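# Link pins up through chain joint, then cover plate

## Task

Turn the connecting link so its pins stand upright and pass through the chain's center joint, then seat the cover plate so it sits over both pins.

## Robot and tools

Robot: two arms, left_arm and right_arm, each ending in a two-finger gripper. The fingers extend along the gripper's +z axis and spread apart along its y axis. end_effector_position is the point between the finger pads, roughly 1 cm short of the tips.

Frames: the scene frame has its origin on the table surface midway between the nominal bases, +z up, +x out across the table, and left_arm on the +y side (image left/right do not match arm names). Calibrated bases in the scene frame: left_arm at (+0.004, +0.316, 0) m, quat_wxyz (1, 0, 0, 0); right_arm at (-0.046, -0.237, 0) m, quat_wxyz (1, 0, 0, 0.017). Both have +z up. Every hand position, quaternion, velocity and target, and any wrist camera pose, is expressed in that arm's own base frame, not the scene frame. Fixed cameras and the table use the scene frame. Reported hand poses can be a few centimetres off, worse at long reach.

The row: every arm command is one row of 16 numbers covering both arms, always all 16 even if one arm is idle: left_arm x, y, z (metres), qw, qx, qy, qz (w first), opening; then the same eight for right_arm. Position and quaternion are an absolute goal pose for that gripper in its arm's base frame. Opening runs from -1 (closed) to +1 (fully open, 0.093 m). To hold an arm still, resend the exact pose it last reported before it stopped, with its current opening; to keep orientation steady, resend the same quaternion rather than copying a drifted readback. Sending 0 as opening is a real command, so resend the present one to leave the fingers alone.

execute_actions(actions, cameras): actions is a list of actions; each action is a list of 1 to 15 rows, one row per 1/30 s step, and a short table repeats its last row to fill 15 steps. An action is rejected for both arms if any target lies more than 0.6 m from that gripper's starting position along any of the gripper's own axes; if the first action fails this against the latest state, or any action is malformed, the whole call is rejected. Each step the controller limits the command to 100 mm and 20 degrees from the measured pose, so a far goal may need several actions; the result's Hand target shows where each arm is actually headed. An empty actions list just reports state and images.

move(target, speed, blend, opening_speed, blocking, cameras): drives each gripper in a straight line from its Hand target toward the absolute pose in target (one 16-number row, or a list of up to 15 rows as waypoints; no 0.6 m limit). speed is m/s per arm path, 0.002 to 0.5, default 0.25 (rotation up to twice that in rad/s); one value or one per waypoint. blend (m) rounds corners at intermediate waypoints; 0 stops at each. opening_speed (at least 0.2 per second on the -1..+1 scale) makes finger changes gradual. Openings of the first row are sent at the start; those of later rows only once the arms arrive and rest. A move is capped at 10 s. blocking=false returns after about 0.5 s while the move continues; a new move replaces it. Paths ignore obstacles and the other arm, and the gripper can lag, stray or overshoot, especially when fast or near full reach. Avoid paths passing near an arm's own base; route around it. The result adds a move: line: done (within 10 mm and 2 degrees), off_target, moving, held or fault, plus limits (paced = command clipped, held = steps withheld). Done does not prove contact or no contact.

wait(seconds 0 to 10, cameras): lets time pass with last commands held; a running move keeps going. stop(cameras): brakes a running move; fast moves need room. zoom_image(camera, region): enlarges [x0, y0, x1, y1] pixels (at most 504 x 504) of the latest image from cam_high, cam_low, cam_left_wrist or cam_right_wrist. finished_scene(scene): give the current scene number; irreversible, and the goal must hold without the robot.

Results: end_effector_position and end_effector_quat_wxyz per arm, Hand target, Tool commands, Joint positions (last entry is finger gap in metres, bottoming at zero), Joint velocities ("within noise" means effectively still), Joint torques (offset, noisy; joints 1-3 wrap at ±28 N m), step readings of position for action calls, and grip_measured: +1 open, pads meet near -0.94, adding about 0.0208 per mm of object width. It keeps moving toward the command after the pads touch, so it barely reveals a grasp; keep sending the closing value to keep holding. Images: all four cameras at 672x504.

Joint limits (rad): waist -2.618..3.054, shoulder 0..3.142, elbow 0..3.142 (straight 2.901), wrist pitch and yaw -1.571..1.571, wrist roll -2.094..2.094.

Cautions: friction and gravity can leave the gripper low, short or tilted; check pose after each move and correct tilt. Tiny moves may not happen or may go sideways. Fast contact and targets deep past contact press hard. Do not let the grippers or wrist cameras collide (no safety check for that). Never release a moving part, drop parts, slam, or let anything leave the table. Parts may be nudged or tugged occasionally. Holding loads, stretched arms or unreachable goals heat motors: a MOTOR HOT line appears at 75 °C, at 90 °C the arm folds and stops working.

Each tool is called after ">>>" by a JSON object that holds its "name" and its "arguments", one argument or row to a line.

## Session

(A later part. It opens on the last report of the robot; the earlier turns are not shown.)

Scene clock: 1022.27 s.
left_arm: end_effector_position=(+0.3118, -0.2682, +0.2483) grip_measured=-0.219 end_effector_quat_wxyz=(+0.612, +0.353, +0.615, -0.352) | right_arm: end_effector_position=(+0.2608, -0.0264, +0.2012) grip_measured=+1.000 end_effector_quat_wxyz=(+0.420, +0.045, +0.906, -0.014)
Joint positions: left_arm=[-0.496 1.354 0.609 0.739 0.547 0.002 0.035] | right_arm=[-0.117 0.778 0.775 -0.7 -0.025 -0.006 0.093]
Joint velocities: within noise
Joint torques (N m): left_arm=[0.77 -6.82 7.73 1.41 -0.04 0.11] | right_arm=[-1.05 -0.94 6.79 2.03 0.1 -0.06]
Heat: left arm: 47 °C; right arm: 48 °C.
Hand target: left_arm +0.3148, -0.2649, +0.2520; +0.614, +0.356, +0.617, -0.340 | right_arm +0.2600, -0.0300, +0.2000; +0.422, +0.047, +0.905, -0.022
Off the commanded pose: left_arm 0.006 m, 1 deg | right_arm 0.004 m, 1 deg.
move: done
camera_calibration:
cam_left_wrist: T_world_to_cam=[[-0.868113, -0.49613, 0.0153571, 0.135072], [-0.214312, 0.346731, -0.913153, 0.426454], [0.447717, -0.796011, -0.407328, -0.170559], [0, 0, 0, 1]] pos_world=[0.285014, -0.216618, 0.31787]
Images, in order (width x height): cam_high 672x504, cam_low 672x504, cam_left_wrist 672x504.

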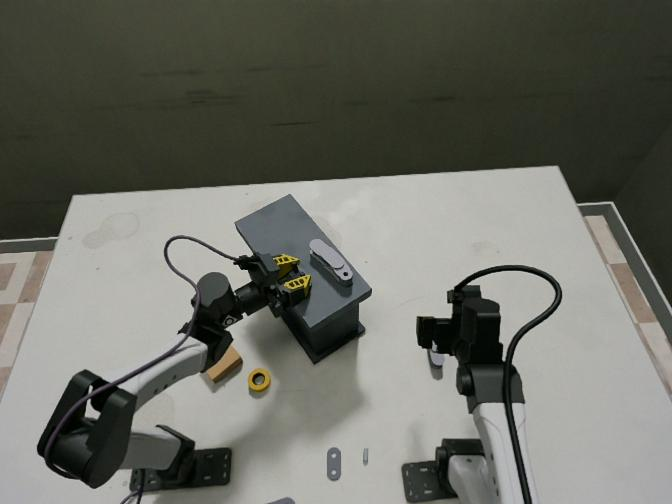

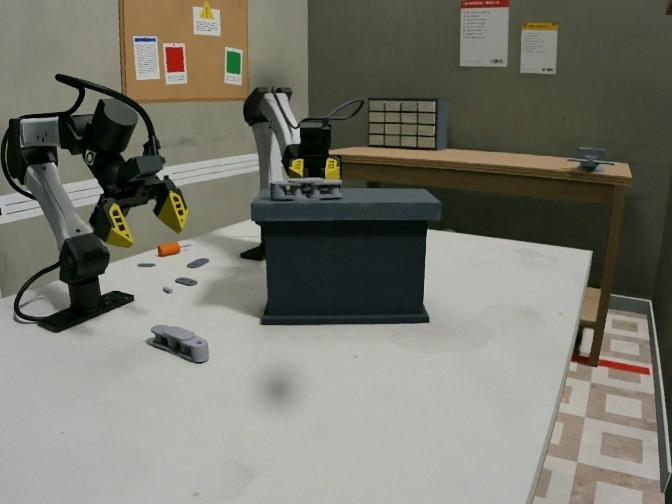

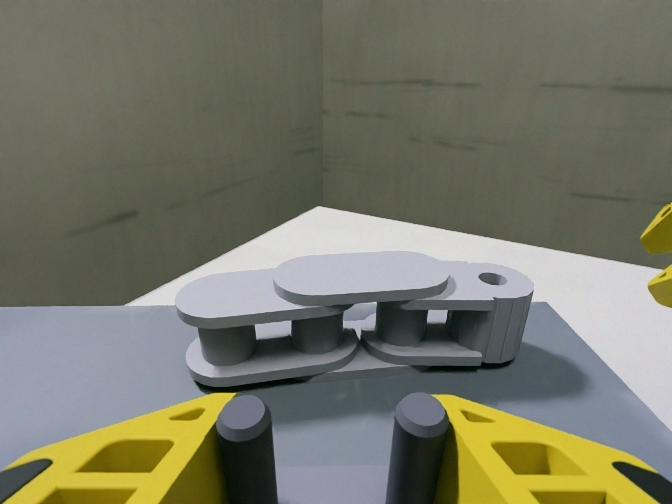

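>>> {"name": "move", "arguments": {
  "target": [
    [0.3150,-0.2650,0.247,0.6131,0.3566,0.6178,-0.3398,-0.5,0.26,-0.03,0.20,0.4220,0.0474,0.9050,-0.0221,1]
  ],
  "speed": 0.06,
  "cameras": ["cam_low","cam_high","cam_left_wrist"]
}}

>>> {"name": "zoom_image", "arguments": {
  "camera": "cam_low",
  "region": [220, 120, 370, 240]
}}

>>> {"name": "zoom_image", "arguments": {
  "camera": "cam_high",
  "region": [240, 230, 340, 330]
}}

Scene clock: 1031.43 s.
left_arm: end_effector_position=(+0.3119, -0.2682, +0.2483) grip_measured=-0.219 end_effector_quat_wxyz=(+0.612, +0.353, +0.615, -0.352) | right_arm: end_effector_position=(+0.2608, -0.0264, +0.2012) grip_measured=+1.000 end_effector_quat_wxyz=(+0.420, +0.045, +0.906, -0.014)
Joint positions: left_arm=[-0.496 1.354 0.61 0.739 0.547 0.002 0.035] | right_arm=[-0.117 0.778 0.775 -0.7 -0.025 -0.006 0.093]
Joint velocities: within noise
Joint torques (N m): left_arm=[0.77 -5.63 6.61 1.64 -0.03 0.11] | right_arm=[-1.09 -1.16 6.57 2.1 0.1 -0.06]
Heat: left arm: 46 °C; right arm: 48 °C.
Hand target: left_arm +0.3150, -0.2650, +0.2470; +0.613, +0.356, +0.618, -0.340 | right_arm +0.2600, -0.0300, +0.1999; +0.422, +0.047, +0.905, -0.022
Off the commanded pose: left_arm 0.005 m, 1 deg | right_arm 0.004 m, 1 deg.
move: done
camera_calibration:
cam_left_wrist: T_world_to_cam=[[-0.868113, -0.496134, 0.015177, 0.13514], [-0.214317, 0.347073, -0.913022, 0.426532], [0.447713, -0.795859, -0.407628, -0.170478], [0, 0, 0, 1]] pos_world=[0.285055, -0.216666, 0.31789]
Images, in order (width x height): cam_high 672x504, cam_low 672x504, cam_left_wrist 672x504.

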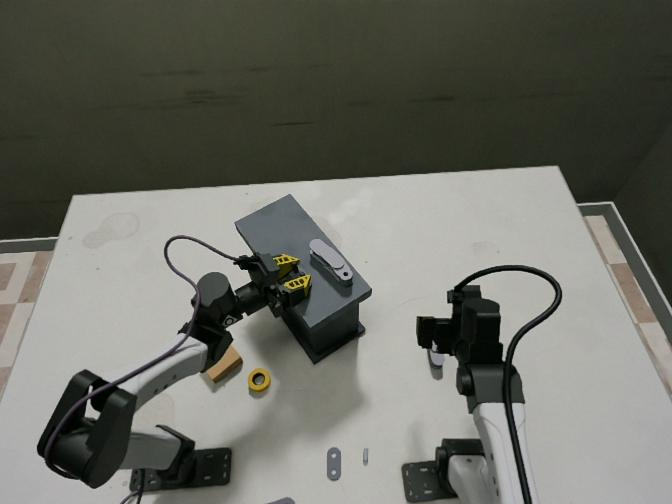

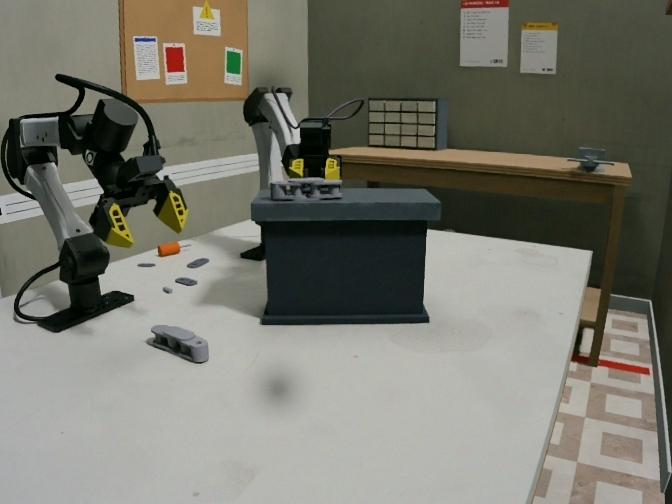

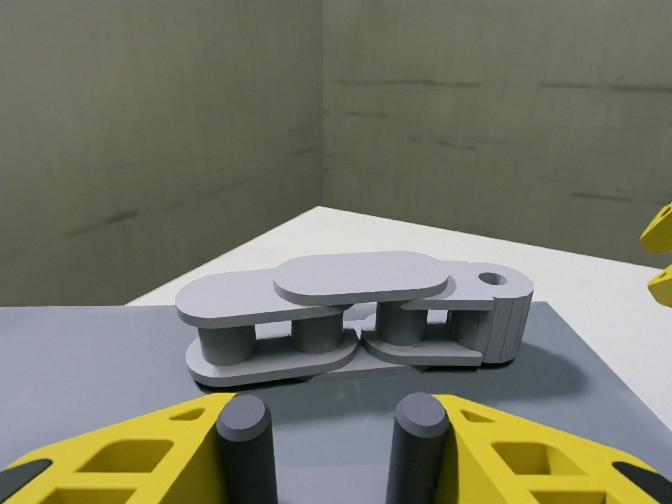

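Scaled by 3.360 from the camera's 672x504 image, which has a finer 960x720 frame.

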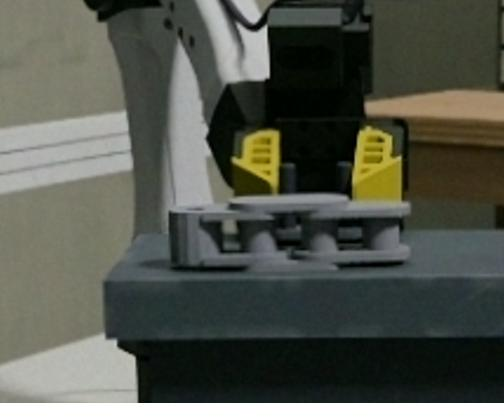

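Scaled by 5.040 from the camera's 672x504 image, which has a finer 960x720 frame.

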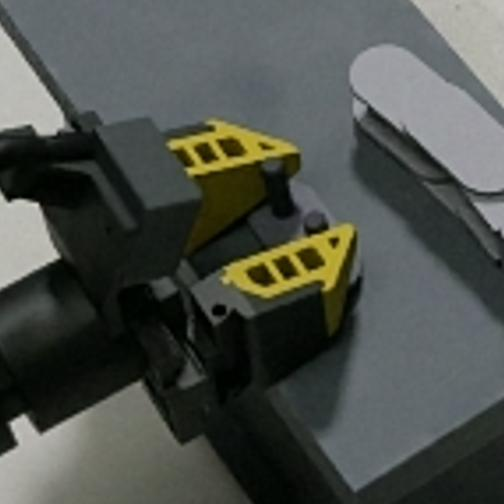

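>>> {"name": "move", "arguments": {
  "target": [
    [0.3150,-0.2650,0.247,0.6131,0.3566,0.6178,-0.3398,-0.5,0.20,0.09,0.22,0.7698,-0.1962,0.5390,0.2802,1]
  ],
  "speed": 0.25,
  "cameras": ["cam_right_wrist"]
}}

Scene clock: 1041.43 s.
left_arm: end_effector_position=(+0.3119, -0.2682, +0.2483) grip_measured=-0.219 end_effector_quat_wxyz=(+0.612, +0.353, +0.615, -0.352) | right_arm: end_effector_position=(+0.2024, +0.0873, +0.2221) grip_measured=+1.000 end_effector_quat_wxyz=(+0.715, -0.207, +0.617, +0.255)
Joint positions: left_arm=[-0.496 1.354 0.61 0.739 0.547 0.002 0.035] | right_arm=[-0.213 0.024 0.019 0.244 -0.865 0.203 0.093]
Joint velocities: within noise
Joint torques (N m): left_arm=[0.76 -5.61 6.63 1.63 -0.04 0.11] | right_arm=[0.25 1.63 6.61 2 0 -0.06]
Heat: left arm: 46 °C; right arm: 48 °C.
Hand target: left_arm +0.3150, -0.2650, +0.2470; +0.613, +0.356, +0.618, -0.340 | right_arm +0.2005, +0.0902, +0.2207; +0.716, -0.216, +0.612, +0.257
Off the commanded pose: left_arm 0.005 m, 1 deg | right_arm 0.004 m, 11 deg.
joint sent to its limit (right arm) — joint 2 (shoulder), lower limit; joint 3 (elbow), lower limit, where the elbow is as bent as it goes. The joint targets are off in orientation, not in position.
move: off_target (right_arm)
camera_calibration:
cam_right_wrist: T_world_to_cam=[[0.609209, -0.792623, -0.0247572, -0.0486008], [-0.245265, -0.158638, -0.956389, 0.313207], [0.754128, 0.588713, -0.291046, -0.058023], [0, 0, 0, 1]] pos_world=[0.150184, 0.0453234, 0.281457]
Images, in order (width x height): cam_right_wrist 672x504.

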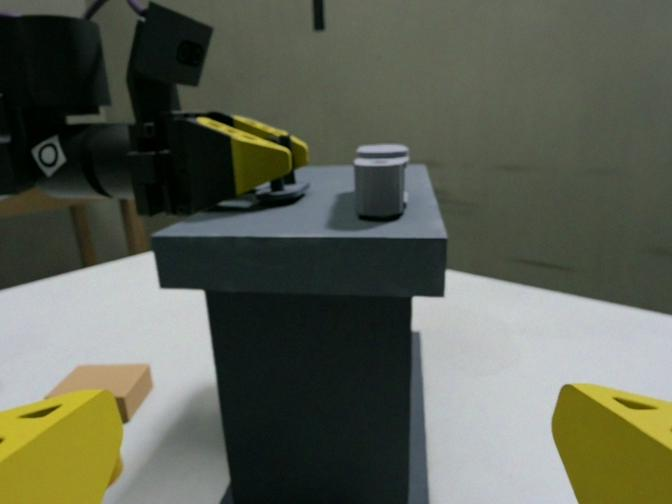

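>>> {"name": "zoom_image", "arguments": {
  "camera": "cam_right_wrist",
  "region": [130, 90, 430, 260]
}}

Scaled by 1.680 from the camera's 672x504 image, which has a finer 960x720 frame.

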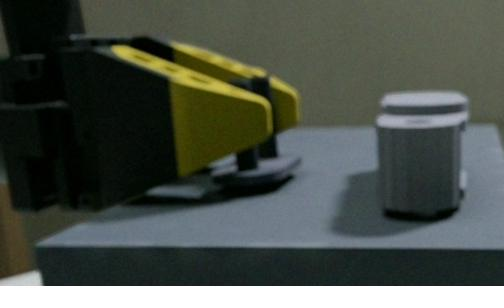

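>>> {"name": "move", "arguments": {
  "target": [
    [0.3110,-0.2590,0.256,0.5853,0.3715,0.6436,-0.3244,-0.5,0.20,0.09,0.22,0.7698,-0.1962,0.5390,0.2802,1],
    [0.3110,-0.2590,0.246,0.5853,0.3715,0.6436,-0.3244,-0.5,0.20,0.09,0.22,0.7698,-0.1962,0.5390,0.2802,1]
  ],
  "speed": 0.05,
  "cameras": ["cam_right_wrist","cam_left_wrist"]
}}

>>> {"name": "zoom_image", "arguments": {
  "camera": "cam_right_wrist",
  "region": [130, 90, 430, 260]
}}

Scene clock: 1059.03 s.
left_arm: end_effector_position=(+0.3095, -0.2620, +0.2445) grip_measured=-0.219 end_effector_quat_wxyz=(+0.581, +0.369, +0.646, -0.330) | right_arm: end_effector_position=(+0.2020, +0.0881, +0.2225) grip_measured=+1.000 end_effector_quat_wxyz=(+0.715, -0.208, +0.616, +0.256)
Joint positions: left_arm=[-0.485 1.288 0.66 0.502 0.547 0.068 0.035] | right_arm=[-0.209 0.024 0.019 0.246 -0.865 0.203 0.093]
Joint velocities: within noise
Joint torques (N m): left_arm=[0.81 -5.37 6.52 1.88 0.08 0.01] | right_arm=[-0.02 1.63 6.75 1.89 -0.04 -0.06]
Heat: left arm: 45 °C; right arm: 48 °C.
Hand target: left_arm +0.3110, -0.2590, +0.2461; +0.585, +0.371, +0.644, -0.324 | right_arm +0.2005, +0.0902, +0.2207; +0.716, -0.216, +0.612, +0.257
Off the commanded pose: left_arm 0.004 m, 1 deg | right_arm 0.004 m, 11 deg.
joint sent to its limit (right arm) — joint 2 (shoulder), lower limit; joint 3 (elbow), lower limit, where the elbow is as bent as it goes. The joint targets are off in orientation, not in position.
move: off_target (right_arm)
camera_calibration:
cam_left_wrist: T_world_to_cam=[[-0.863742, -0.503772, 0.0127844, 0.133483], [-0.260993, 0.425495, -0.866509, 0.443921], [0.431083, -0.751776, -0.498998, -0.126983], [0, 0, 0, 1]] pos_world=[0.285895, -0.217104, 0.319591]
cam_right_wrist: T_world_to_cam=[[0.612232, -0.790346, -0.0229248, -0.0489326], [-0.242659, -0.16022, -0.95679, 0.313257], [0.752522, 0.59134, -0.289876, -0.0582422], [0, 0, 0, 1]] pos_world=[0.149801, 0.0459574, 0.281717]
Images, in order (width x height): cam_left_wrist 672x504, cam_right_wrist 672x504.

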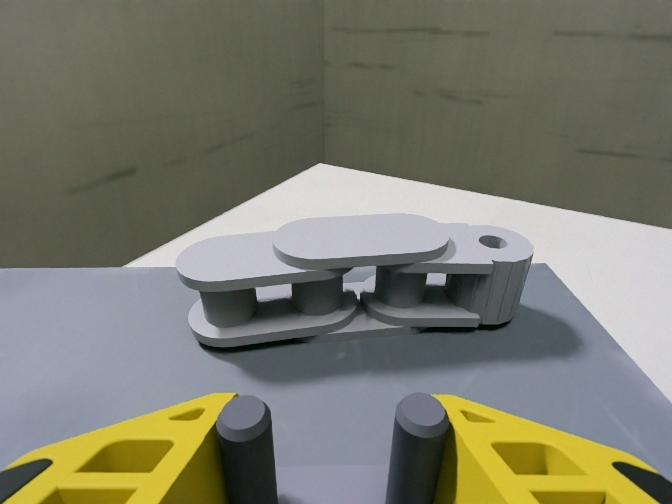

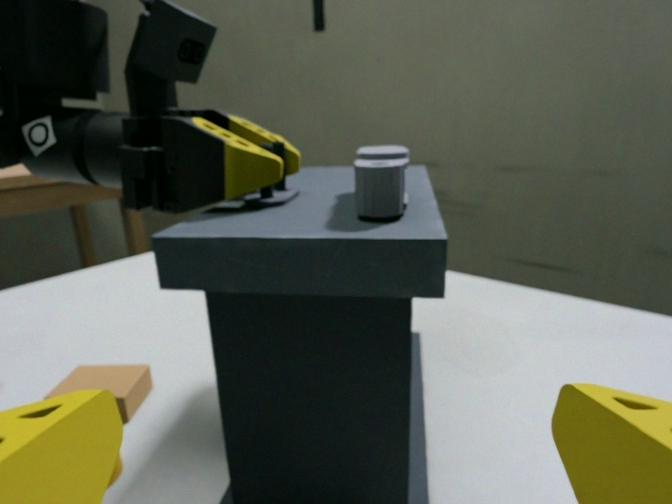

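Scaled by 1.680 from the camera's 672x504 image, which has a finer 960x720 frame.

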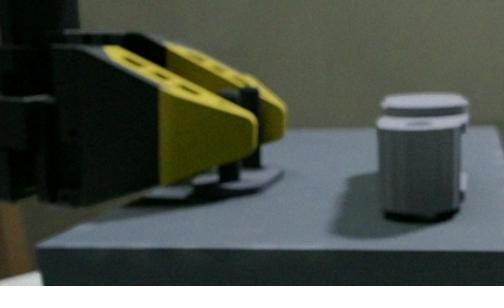

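>>> {"name": "move", "arguments": {
  "target": [
    [0.3110,-0.2590,0.240,0.5853,0.3715,0.6436,-0.3244,-0.5,0.20,0.09,0.22,0.7698,-0.1962,0.5390,0.2802,1]
  ],
  "speed": 0.05,
  "cameras": ["cam_right_wrist","cam_left_wrist"]
}}

>>> {"name": "zoom_image", "arguments": {
  "camera": "cam_right_wrist",
  "region": [180, 120, 330, 230]
}}

Scene clock: 1067.03 s.
left_arm: end_effector_position=(+0.3093, -0.2618, +0.2447) grip_measured=-0.219 end_effector_quat_wxyz=(+0.584, +0.370, +0.644, -0.329) | right_arm: end_effector_position=(+0.2020, +0.0881, +0.2225) grip_measured=+1.000 end_effector_quat_wxyz=(+0.716, -0.208, +0.616, +0.256)
Joint positions: left_arm=[-0.485 1.288 0.656 0.512 0.547 0.071 0.035] | right_arm=[-0.209 0.024 0.019 0.246 -0.865 0.203 0.093]
Joint velocities: within noise
Joint torques (N m): left_arm=[0.83 -4.27 5.48 2.05 0.08 -0.04] | right_arm=[0.2 1.85 6.57 1.93 0.04 -0.06]
Heat: left arm: 46 °C; right arm: 48 °C.
Hand target: left_arm +0.3109, -0.2590, +0.2401; +0.585, +0.371, +0.644, -0.324 | right_arm +0.2005, +0.0902, +0.2208; +0.716, -0.216, +0.612, +0.257
Off the commanded pose: left_arm 0.006 m, 1 deg | right_arm 0.004 m, 11 deg.
joint sent to its limit (right arm) — joint 2 (shoulder), lower limit; joint 3 (elbow), lower limit, where the elbow is as bent as it goes. The joint targets are off in orientation, not in position.
move: off_target (right_arm)
camera_calibration:
cam_left_wrist: T_world_to_cam=[[-0.863936, -0.503549, 0.00727501, 0.1348], [-0.254505, 0.424097, -0.86912, 0.442288], [0.434559, -0.752715, -0.494549, -0.129065], [0, 0, 0, 1]] pos_world=[0.28511, -0.216844, 0.319591]
cam_right_wrist: T_world_to_cam=[[0.612241, -0.790348, -0.0226337, -0.0489846], [-0.242302, -0.160296, -0.956867, 0.313271], [0.75263, 0.591317, -0.289642, -0.0582842], [0, 0, 0, 1]] pos_world=[0.149763, 0.0459656, 0.281768]
Images, in order (width x height): cam_left_wrist 672x504, cam_right_wrist 672x504.

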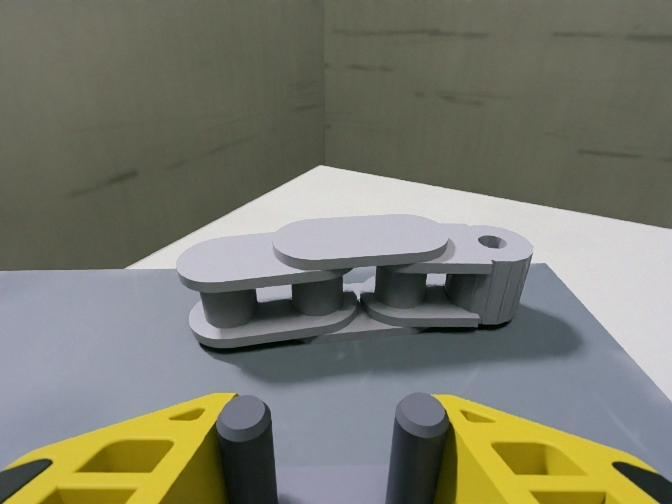

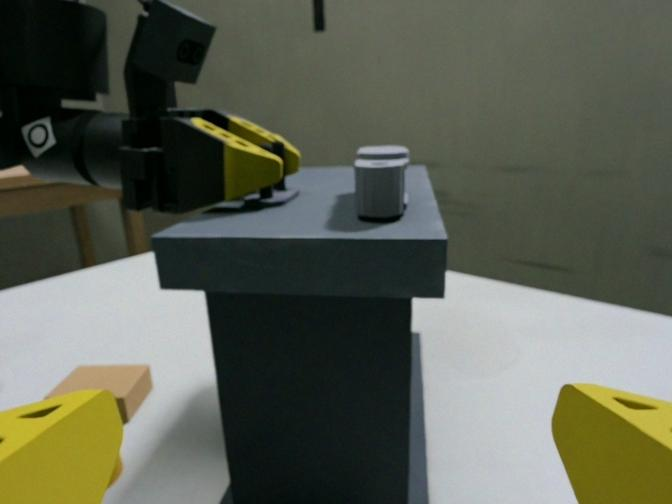

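Scaled by 3.360 from the camera's 672x504 image, which has a finer 960x720 frame.

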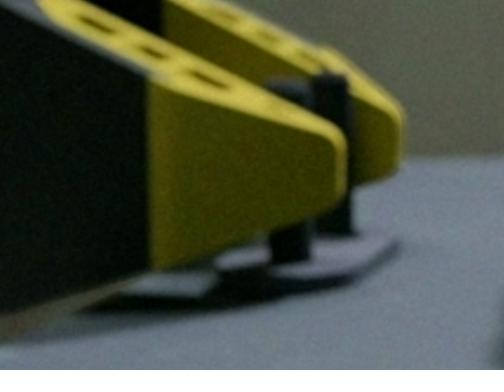

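>>> {"name": "move", "arguments": {
  "target": [
    [0.3110,-0.2590,0.243,0.5853,0.3715,0.6436,-0.3244,0.3,0.20,0.09,0.22,0.7698,-0.1962,0.5390,0.2802,1]
  ],
  "speed": 0.05,
  "opening_speed": 0.4,
  "cameras": ["cam_right_wrist","cam_left_wrist"]
}}

>>> {"name": "zoom_image", "arguments": {
  "camera": "cam_right_wrist",
  "region": [180, 120, 330, 230]
}}

Scene clock: 1074.10 s.
left_arm: end_effector_position=(+0.3092, -0.2618, +0.2440) grip_measured=+0.298 end_effector_quat_wxyz=(+0.583, +0.370, +0.644, -0.328) | right_arm: end_effector_position=(+0.2020, +0.0881, +0.2225) grip_measured=+1.000 end_effector_quat_wxyz=(+0.716, -0.208, +0.616, +0.256)
Joint positions: left_arm=[-0.485 1.288 0.655 0.51 0.547 0.073 0.06] | right_arm=[-0.209 0.024 0.019 0.246 -0.865 0.203 0.093]
Joint velocities: within noise
Joint torques (N m): left_arm=[0.83 -4.81 6.16 1.94 0.08 -0.08] | right_arm=[0.08 1.85 6.58 1.93 -0.01 -0.07]
Heat: left arm: 46 °C; right arm: 48 °C.
Hand target: left_arm +0.3110, -0.2590, +0.2430; +0.585, +0.371, +0.644, -0.324 | right_arm +0.2005, +0.0902, +0.2207; +0.716, -0.216, +0.612, +0.257
Off the commanded pose: left_arm 0.003 m, 1 deg | right_arm 0.004 m, 11 deg.
joint sent to its limit (right arm) — joint 2 (shoulder), lower limit; joint 3 (elbow), lower limit, where the elbow is as bent as it goes. The joint targets are off in orientation, not in position.
move: off_target (right_arm)
camera_calibration:
cam_left_wrist: T_world_to_cam=[[-0.864052, -0.503362, 0.00641362, 0.135043], [-0.254757, 0.426247, -0.867993, 0.442029], [0.434181, -0.751625, -0.496535, -0.12843], [0, 0, 0, 1]] pos_world=[0.285056, -0.216969, 0.319042]
cam_right_wrist: T_world_to_cam=[[0.612241, -0.790348, -0.0226337, -0.0489846], [-0.242302, -0.160296, -0.956867, 0.313271], [0.75263, 0.591317, -0.289642, -0.0582842], [0, 0, 0, 1]] pos_world=[0.149763, 0.0459656, 0.281768]
Images, in order (width x height): cam_left_wrist 672x504, cam_right_wrist 672x504.

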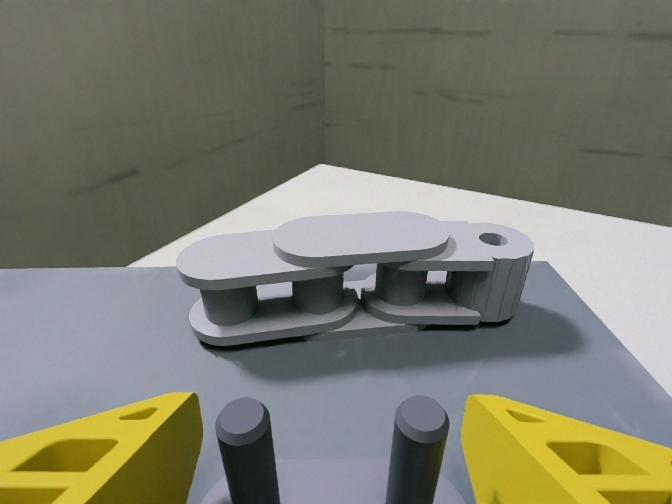

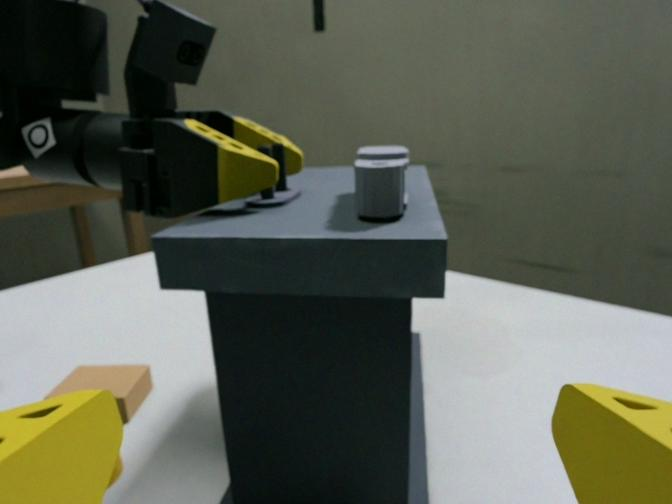

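Scaled by 3.360 from the camera's 672x504 image, which has a finer 960x720 frame.

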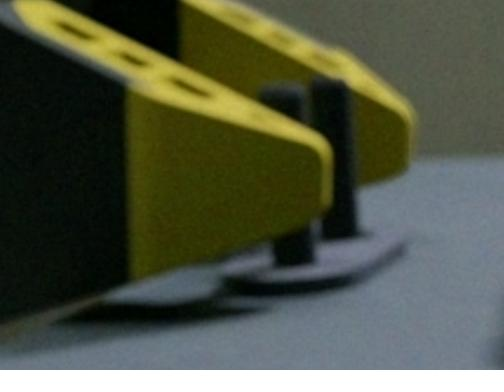

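>>> {"name": "move", "arguments": {
  "target": [
    [0.272,-0.194,0.250,0.5853,0.3715,0.6436,-0.3244,0.3,0.20,0.09,0.22,0.7698,-0.1962,0.5390,0.2802,1],
    [0.18,-0.15,0.26,0.5853,0.3715,0.6436,-0.3244,1,0.25,0.07,0.33,0.5,-0.24,0.80,0.14,1],
    [0.02,-0.25,0.22,0.183,0.683,0.683,-0.183,1,0.34,0.205,0.36,0.314,-0.245,0.914,0.083,1]
  ],
  "speed": [0.08,0.2,0.2]
}}

Scene clock: 1087.10 s.
left_arm: end_effector_position=(+0.0189, -0.2448, +0.2089) grip_measured=+1.000 end_effector_quat_wxyz=(+0.169, +0.686, +0.684, -0.179) | right_arm: end_effector_position=(+0.3410, +0.2047, +0.3637) grip_measured=+1.000 end_effector_quat_wxyz=(+0.323, -0.246, +0.909, +0.088)
Joint positions: left_arm=[-1.442 1.06 1.136 -1.154 0.076 0.113 0.093] | right_arm=[0.544 1.746 2.29 -1.431 0.008 0.012 0.093]
Joint velocities: within noise
Joint torques (N m): left_arm=[-1.05 -1.58 8.85 1.26 -0.1 -0.26] | right_arm=[0.23 -5.56 7.21 1.46 0.04 0.06]
Heat: left arm: 46 °C; right arm: 48 °C.
Hand target: left_arm +0.0199, -0.2498, +0.2199; +0.183, +0.683, +0.683, -0.183 | right_arm +0.3399, +0.2049, +0.3600; +0.314, -0.245, +0.913, +0.083
Off the commanded pose: left_arm 0.012 m, 2 deg | right_arm 0.004 m, 1 deg.
move: off_target (left_arm)
camera_calibration:
cam_left_wrist: T_world_to_cam=[[-0.999614, -0.00191855, 0.0277316, 0.0138576], [-0.00419329, 0.996607, -0.0822033, 0.301063], [-0.0274798, -0.0822879, -0.99623, 0.269917], [0, 0, 0, 1]] pos_world=[0.022532, -0.277804, 0.293264]
cam_right_wrist: T_world_to_cam=[[0.49518, -0.868758, 0.00751782, 0.00625887], [-0.844209, -0.483195, -0.232019, 0.508364], [0.205201, 0.108545, -0.972682, 0.342912], [0, 0, 0, 1]] pos_world=[0.3557, 0.213855, 0.451448]

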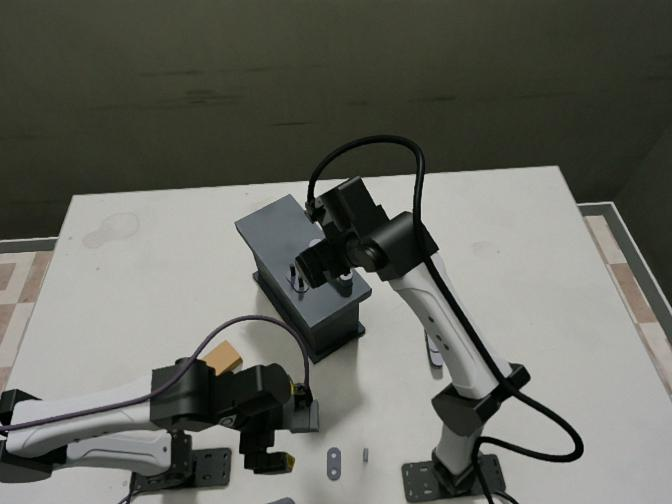

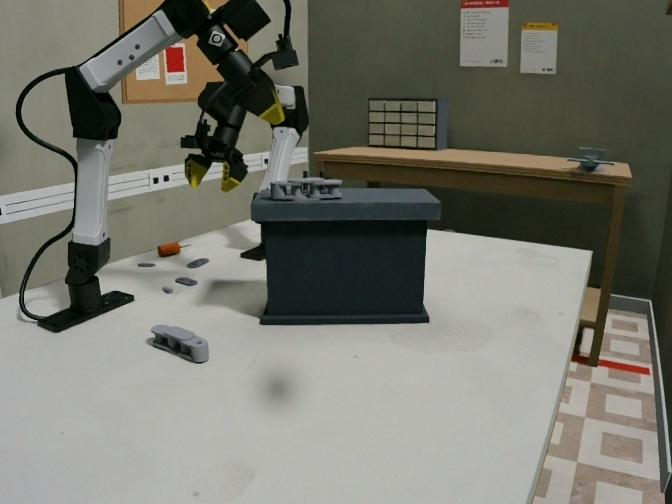

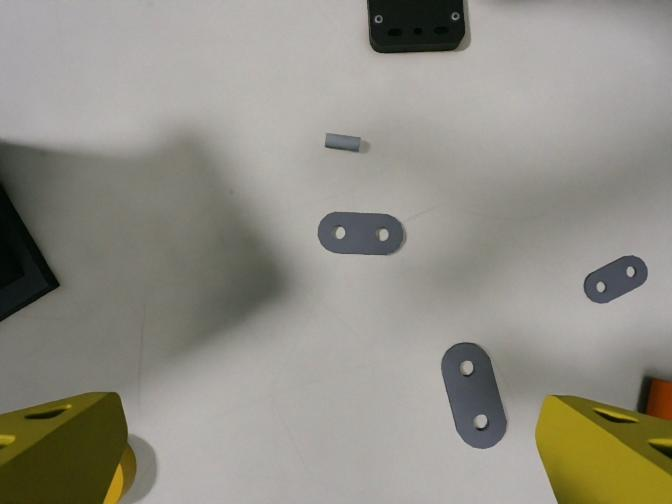

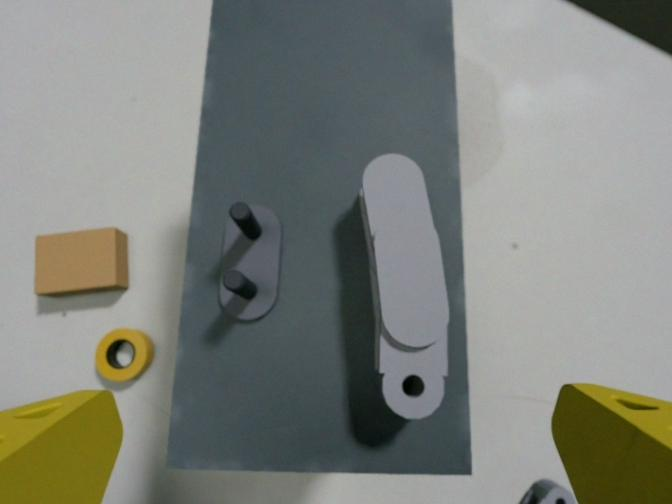

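>>> {"name": "move", "arguments": {
  "target": [
    [0.02,-0.25,0.22,0.183,0.683,0.683,-0.183,1,0.32,0.05,0.32,0.2586,-0.10,0.9651,0.0106,1],
    [0.02,-0.25,0.22,0.183,0.683,0.683,-0.183,1,0.30,-0.03,0.12,0.2586,0.0396,0.9651,-0.0106,1]
  ],
  "speed": 0.25,
  "blend": 0.05,
  "cameras": ["cam_right_wrist"]
}}

Scene clock: 1122.03 s.
left_arm: end_effector_position=(+0.0190, -0.2447, +0.2089) grip_measured=+1.000 end_effector_quat_wxyz=(+0.169, +0.686, +0.684, -0.179) | right_arm: end_effector_position=(+0.3004, -0.0301, +0.1194) grip_measured=+1.000 end_effector_quat_wxyz=(+0.253, +0.037, +0.967, -0.015)
Joint positions: left_arm=[-1.442 1.06 1.136 -1.154 0.075 0.113 0.093] | right_arm=[-0.101 1.235 0.868 -0.692 -0.001 -0.025 0.093]
Joint velocities: within noise
Joint torques (N m): left_arm=[-1.05 -1.59 8.85 1.25 -0.1 -0.28] | right_arm=[-0.76 -4.92 6.49 1.54 -0.12 0.04]
Heat: left arm: 49 °C; right arm: 47 °C.
Hand target: left_arm +0.0199, -0.2498, +0.2198; +0.183, +0.683, +0.683, -0.183 | right_arm +0.3000, -0.0300, +0.1200; +0.258, +0.040, +0.965, -0.011
Off the commanded pose: left_arm 0.012 m, 2 deg | right_arm 0.001 m, 1 deg.
move: off_target (left_arm)
camera_calibration:
cam_right_wrist: T_world_to_cam=[[-0.0882292, -0.995869, 0.0214604, -0.00600024], [-0.994296, 0.0867528, -0.062044, 0.345934], [0.059926, -0.0268121, -0.997843, 0.181742], [0, 0, 0, 1]] pos_world=[0.332541, -0.0311134, 0.202941]
Images, in order (width x height): cam_right_wrist 672x504.

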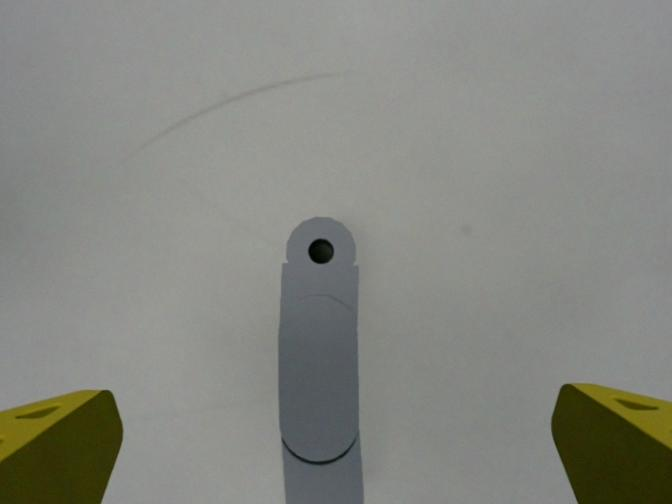

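>>> {"name": "move", "arguments": {
  "target": [
    [0.02,-0.25,0.22,0.183,0.683,0.683,-0.183,1,0.3135,-0.0275,0.05,0.2586,0.0396,0.9651,-0.0106,1],
    [0.02,-0.25,0.22,0.183,0.683,0.683,-0.183,1,0.3135,-0.0275,0.018,0.2586,0.0396,0.9651,-0.0106,1]
  ],
  "speed": [0.15,0.06],
  "cameras": ["cam_right_wrist","cam_low"]
}}

>>> {"name": "zoom_image", "arguments": {
  "camera": "cam_low",
  "region": [120, 270, 260, 390]
}}

Scene clock: 1143.53 s.
left_arm: end_effector_position=(+0.0190, -0.2447, +0.2089) grip_measured=+1.000 end_effector_quat_wxyz=(+0.169, +0.686, +0.684, -0.179) | right_arm: end_effector_position=(+0.3149, -0.0304, +0.0227) grip_measured=+1.000 end_effector_quat_wxyz=(+0.262, +0.040, +0.964, -0.014)
Joint positions: left_arm=[-1.442 1.06 1.136 -1.154 0.075 0.113 0.093] | right_arm=[-0.097 1.442 0.596 -0.193 -0.002 -0.014 0.093]
Joint velocities: within noise
Joint torques (N m): left_arm=[-1.05 -1.59 8.84 1.25 -0.1 -0.28] | right_arm=[0.2 -3.66 5.61 1.63 -0.07 0.01]
Heat: left arm: 50 °C; right arm: 48 °C.
Hand target: left_arm +0.0199, -0.2498, +0.2199; +0.183, +0.683, +0.683, -0.183 | right_arm +0.3134, -0.0276, +0.0181; +0.259, +0.040, +0.965, -0.011
Off the commanded pose: left_arm 0.012 m, 2 deg | right_arm 0.006 m, 1 deg.
move: off_target (left_arm)
camera_calibration:
cam_right_wrist: T_world_to_cam=[[-0.0938948, -0.995451, 0.016153, -0.00103496], [-0.992363, 0.0922751, -0.0818603, 0.354411], [0.0799974, -0.0237159, -0.996513, 0.0780406], [0, 0, 0, 1]] pos_world=[0.345364, -0.0318828, 0.106797]
Images, in order (width x height): cam_low 672x504, cam_right_wrist 672x504.

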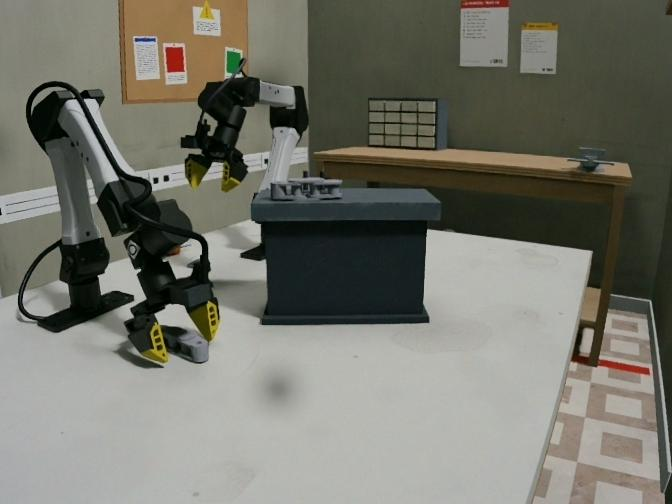

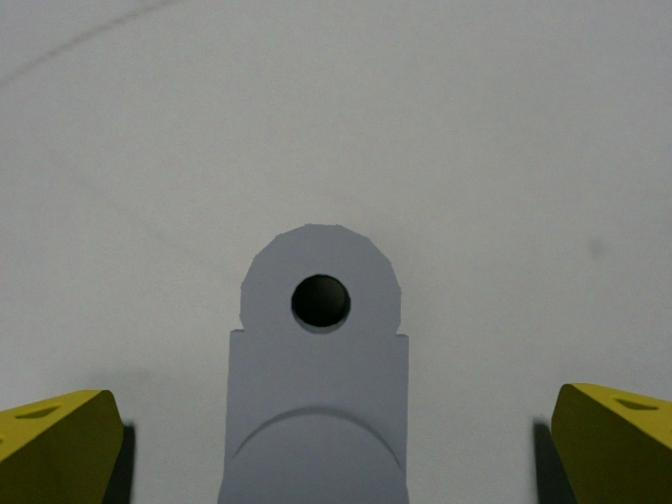

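Scaled by 3.600 from the camera's 672x504 image, which has a finer 960x720 frame.

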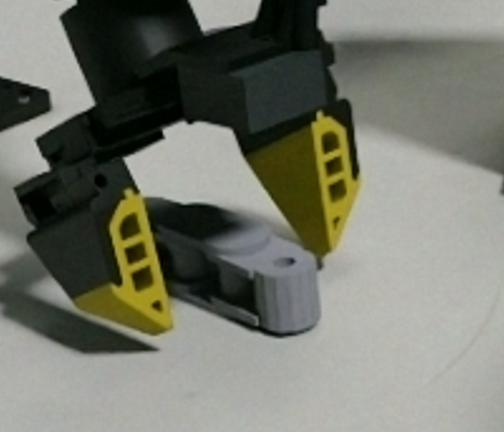

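>>> {"name": "move", "arguments": {
  "target": [
    [0.02,-0.25,0.22,0.183,0.683,0.683,-0.183,1,0.3125,-0.0240,0.012,0.2586,0.0396,0.9651,-0.0106,1],
    [0.02,-0.25,0.22,0.183,0.683,0.683,-0.183,1,0.3125,-0.0240,0.012,0.2586,0.0396,0.9651,-0.0106,-0.6]
  ],
  "speed": [0.05,0.06],
  "opening_speed": 0.8,
  "cameras": ["cam_right_wrist","cam_low"]
}}

>>> {"name": "zoom_image", "arguments": {
  "camera": "cam_low",
  "region": [120, 270, 260, 390]
}}

Scene clock: 1153.70 s.
left_arm: end_effector_position=(+0.0190, -0.2447, +0.2089) grip_measured=+1.000 end_effector_quat_wxyz=(+0.169, +0.686, +0.684, -0.179) | right_arm: end_effector_position=(+0.3148, -0.0257, +0.0173) grip_measured=-0.458 end_effector_quat_wxyz=(+0.264, +0.039, +0.964, -0.010)
Joint positions: left_arm=[-1.442 1.06 1.136 -1.154 0.075 0.113 0.093] | right_arm=[-0.082 1.455 0.579 -0.16 -0.001 -0.001 0.023]
Joint velocities: within noise
Joint torques (N m): left_arm=[-1.03 -1.59 8.85 1.25 -0.1 -0.28] | right_arm=[0.5 -3.73 5.41 1.59 0.01 0.05]
Heat: left arm: 50 °C; right arm: 47 °C.
Hand target: left_arm +0.0199, -0.2498, +0.2199; +0.183, +0.683, +0.683, -0.183 | right_arm +0.3123, -0.0240, +0.0121; +0.258, +0.040, +0.965, -0.011
Off the commanded pose: left_arm 0.012 m, 2 deg | right_arm 0.006 m, 1 deg.
move: off_target (left_arm)
camera_calibration:
cam_right_wrist: T_world_to_cam=[[-0.0910981, -0.995797, 0.0094957, 0.00291289], [-0.992322, 0.089971, -0.0848669, 0.353407], [0.0836558, -0.017154, -0.996347, 0.0718587], [0, 0, 0, 1]] pos_world=[0.344948, -0.0276631, 0.101561]
Images, in order (width x height): cam_low 672x504, cam_right_wrist 672x504.

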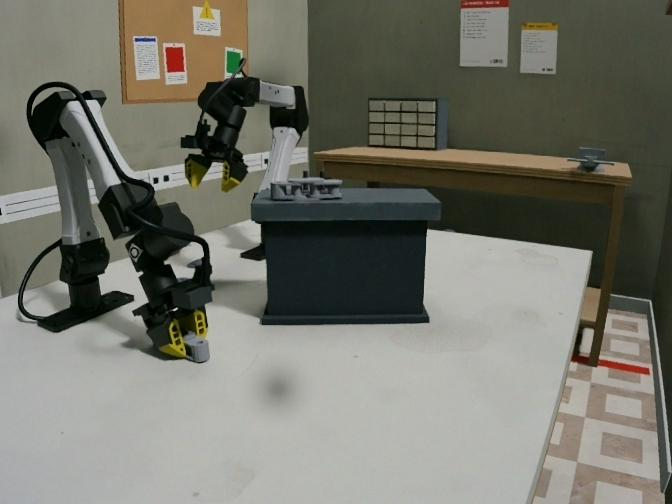

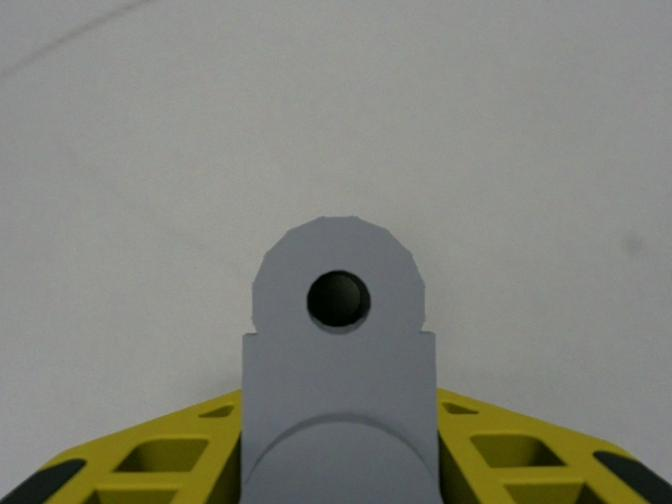

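Scaled by 3.600 from the camera's 672x504 image, which has a finer 960x720 frame.

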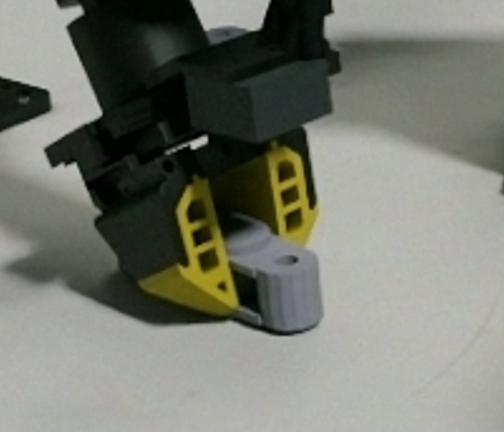

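>>> {"name": "move", "arguments": {
  "target": [
    [0.02,-0.25,0.22,0.183,0.683,0.683,-0.183,1,0.3125,-0.0240,0.12,0.2840,0.04,0.9588,-0.0110,-0.65],
    [0.02,-0.25,0.22,0.183,0.683,0.683,-0.183,1,0.33,0.09,0.34,0.28,-0.12,0.953,0.035,-0.65],
    [0.02,-0.25,0.22,0.183,0.683,0.683,-0.183,1,0.3374,0.2527,0.33,0.2749,-0.2401,0.9282,0.0711,-0.65]
  ],
  "speed": [0.12,0.2,0.15],
  "blend": [0.03,0.04,0],
  "cameras": ["cam_right_wrist","cam_low","cam_high"]
}}

>>> {"name": "zoom_image", "arguments": {
  "camera": "cam_low",
  "region": [180, 60, 360, 210]
}}

Scene clock: 1181.67 s.
left_arm: end_effector_position=(+0.0190, -0.2447, +0.2089) grip_measured=+1.000 end_effector_quat_wxyz=(+0.169, +0.686, +0.684, -0.179) | right_arm: end_effector_position=(+0.3336, +0.2523, +0.3191) grip_measured=-0.458 end_effector_quat_wxyz=(+0.256, -0.248, +0.932, +0.068)
Joint positions: left_arm=[-1.442 1.06 1.136 -1.154 0.075 0.113 0.093] | right_arm=[0.68 1.894 2.362 -1.508 0.081 0.139 0.023]
Joint velocities: within noise
Joint torques (N m): left_arm=[-1.05 -1.58 8.84 1.26 -0.1 -0.27] | right_arm=[-0.31 -8.7 8.76 1.58 0.2 0.09]
Heat: left arm: 51 °C; right arm: 46 °C.
Hand target: left_arm +0.0199, -0.2498, +0.2199; +0.183, +0.683, +0.683, -0.183 | right_arm +0.3371, +0.2525, +0.3300; +0.275, -0.240, +0.928, +0.071
Off the commanded pose: left_arm 0.012 m, 2 deg | right_arm 0.012 m, 2 deg.
move: off_target (left_arm, right_arm)
camera_calibration:
cam_right_wrist: T_world_to_cam=[[0.487576, -0.87303, 0.00941322, 0.0546877], [-0.869422, -0.48649, -0.0862153, 0.477528], [0.079848, 0.0338525, -0.996232, 0.364049], [0, 0, 0, 1]] pos_world=[0.35944, 0.267733, 0.403333]
Images, in order (width x height): cam_high 672x504, cam_low 672x504, cam_right_wrist 672x504.

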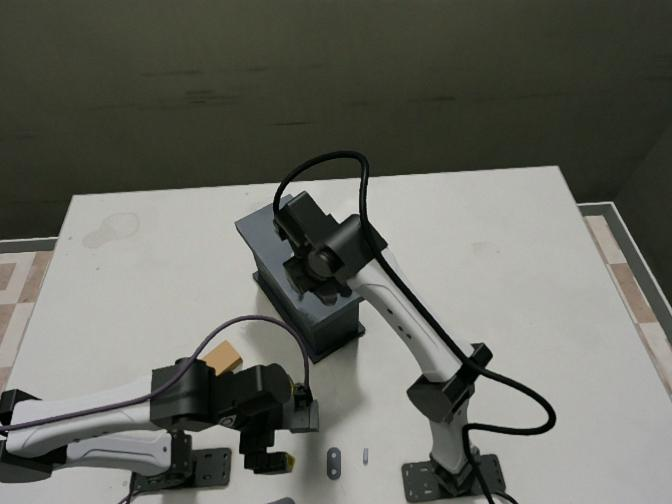

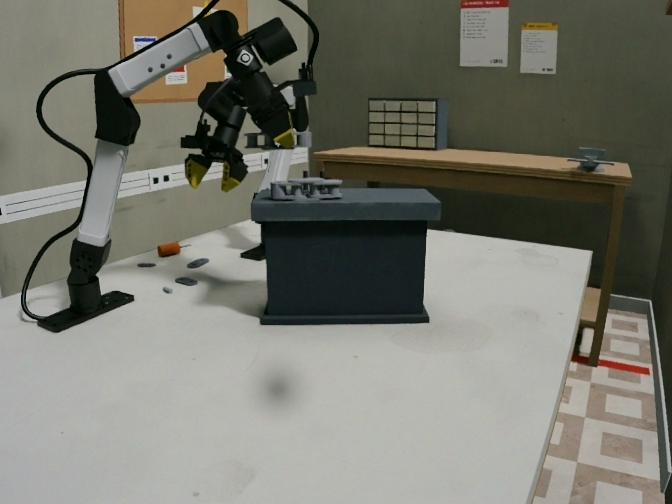

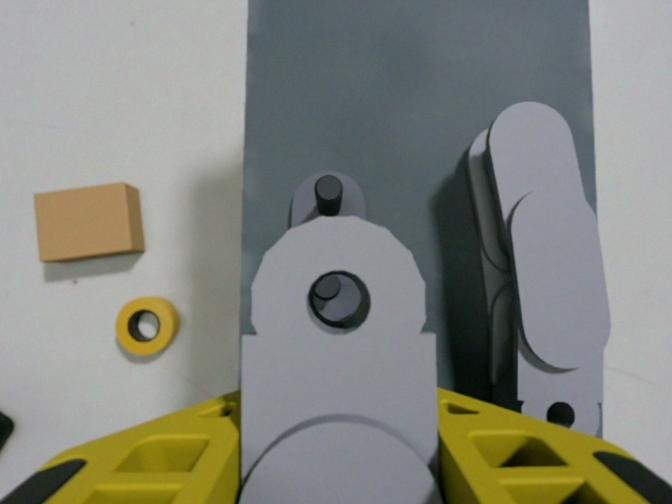

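Scaled by 2.800 from the camera's 672x504 image, which has a finer 960x720 frame.

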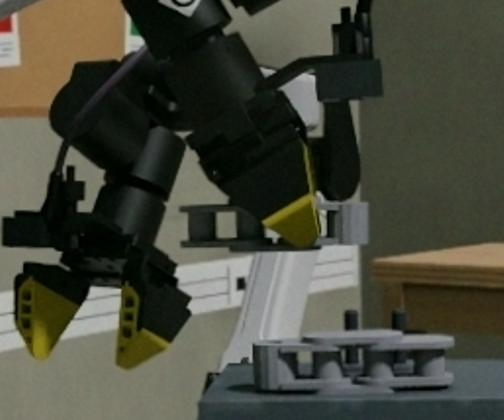

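>>> {"name": "zoom_image", "arguments": {
  "camera": "cam_right_wrist",
  "region": [240, 150, 440, 350]
}}

Scaled by 2.520 from the camera's 672x504 image, which has a finer 960x720 frame.

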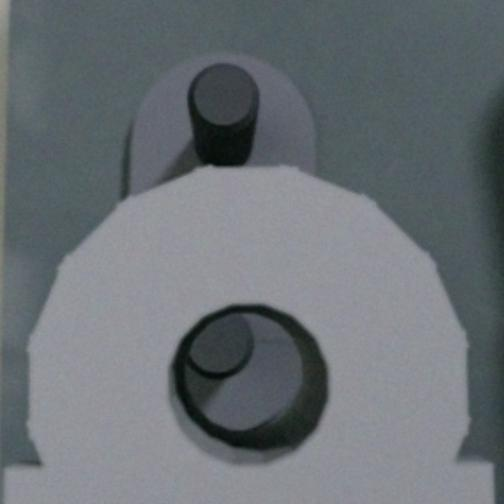

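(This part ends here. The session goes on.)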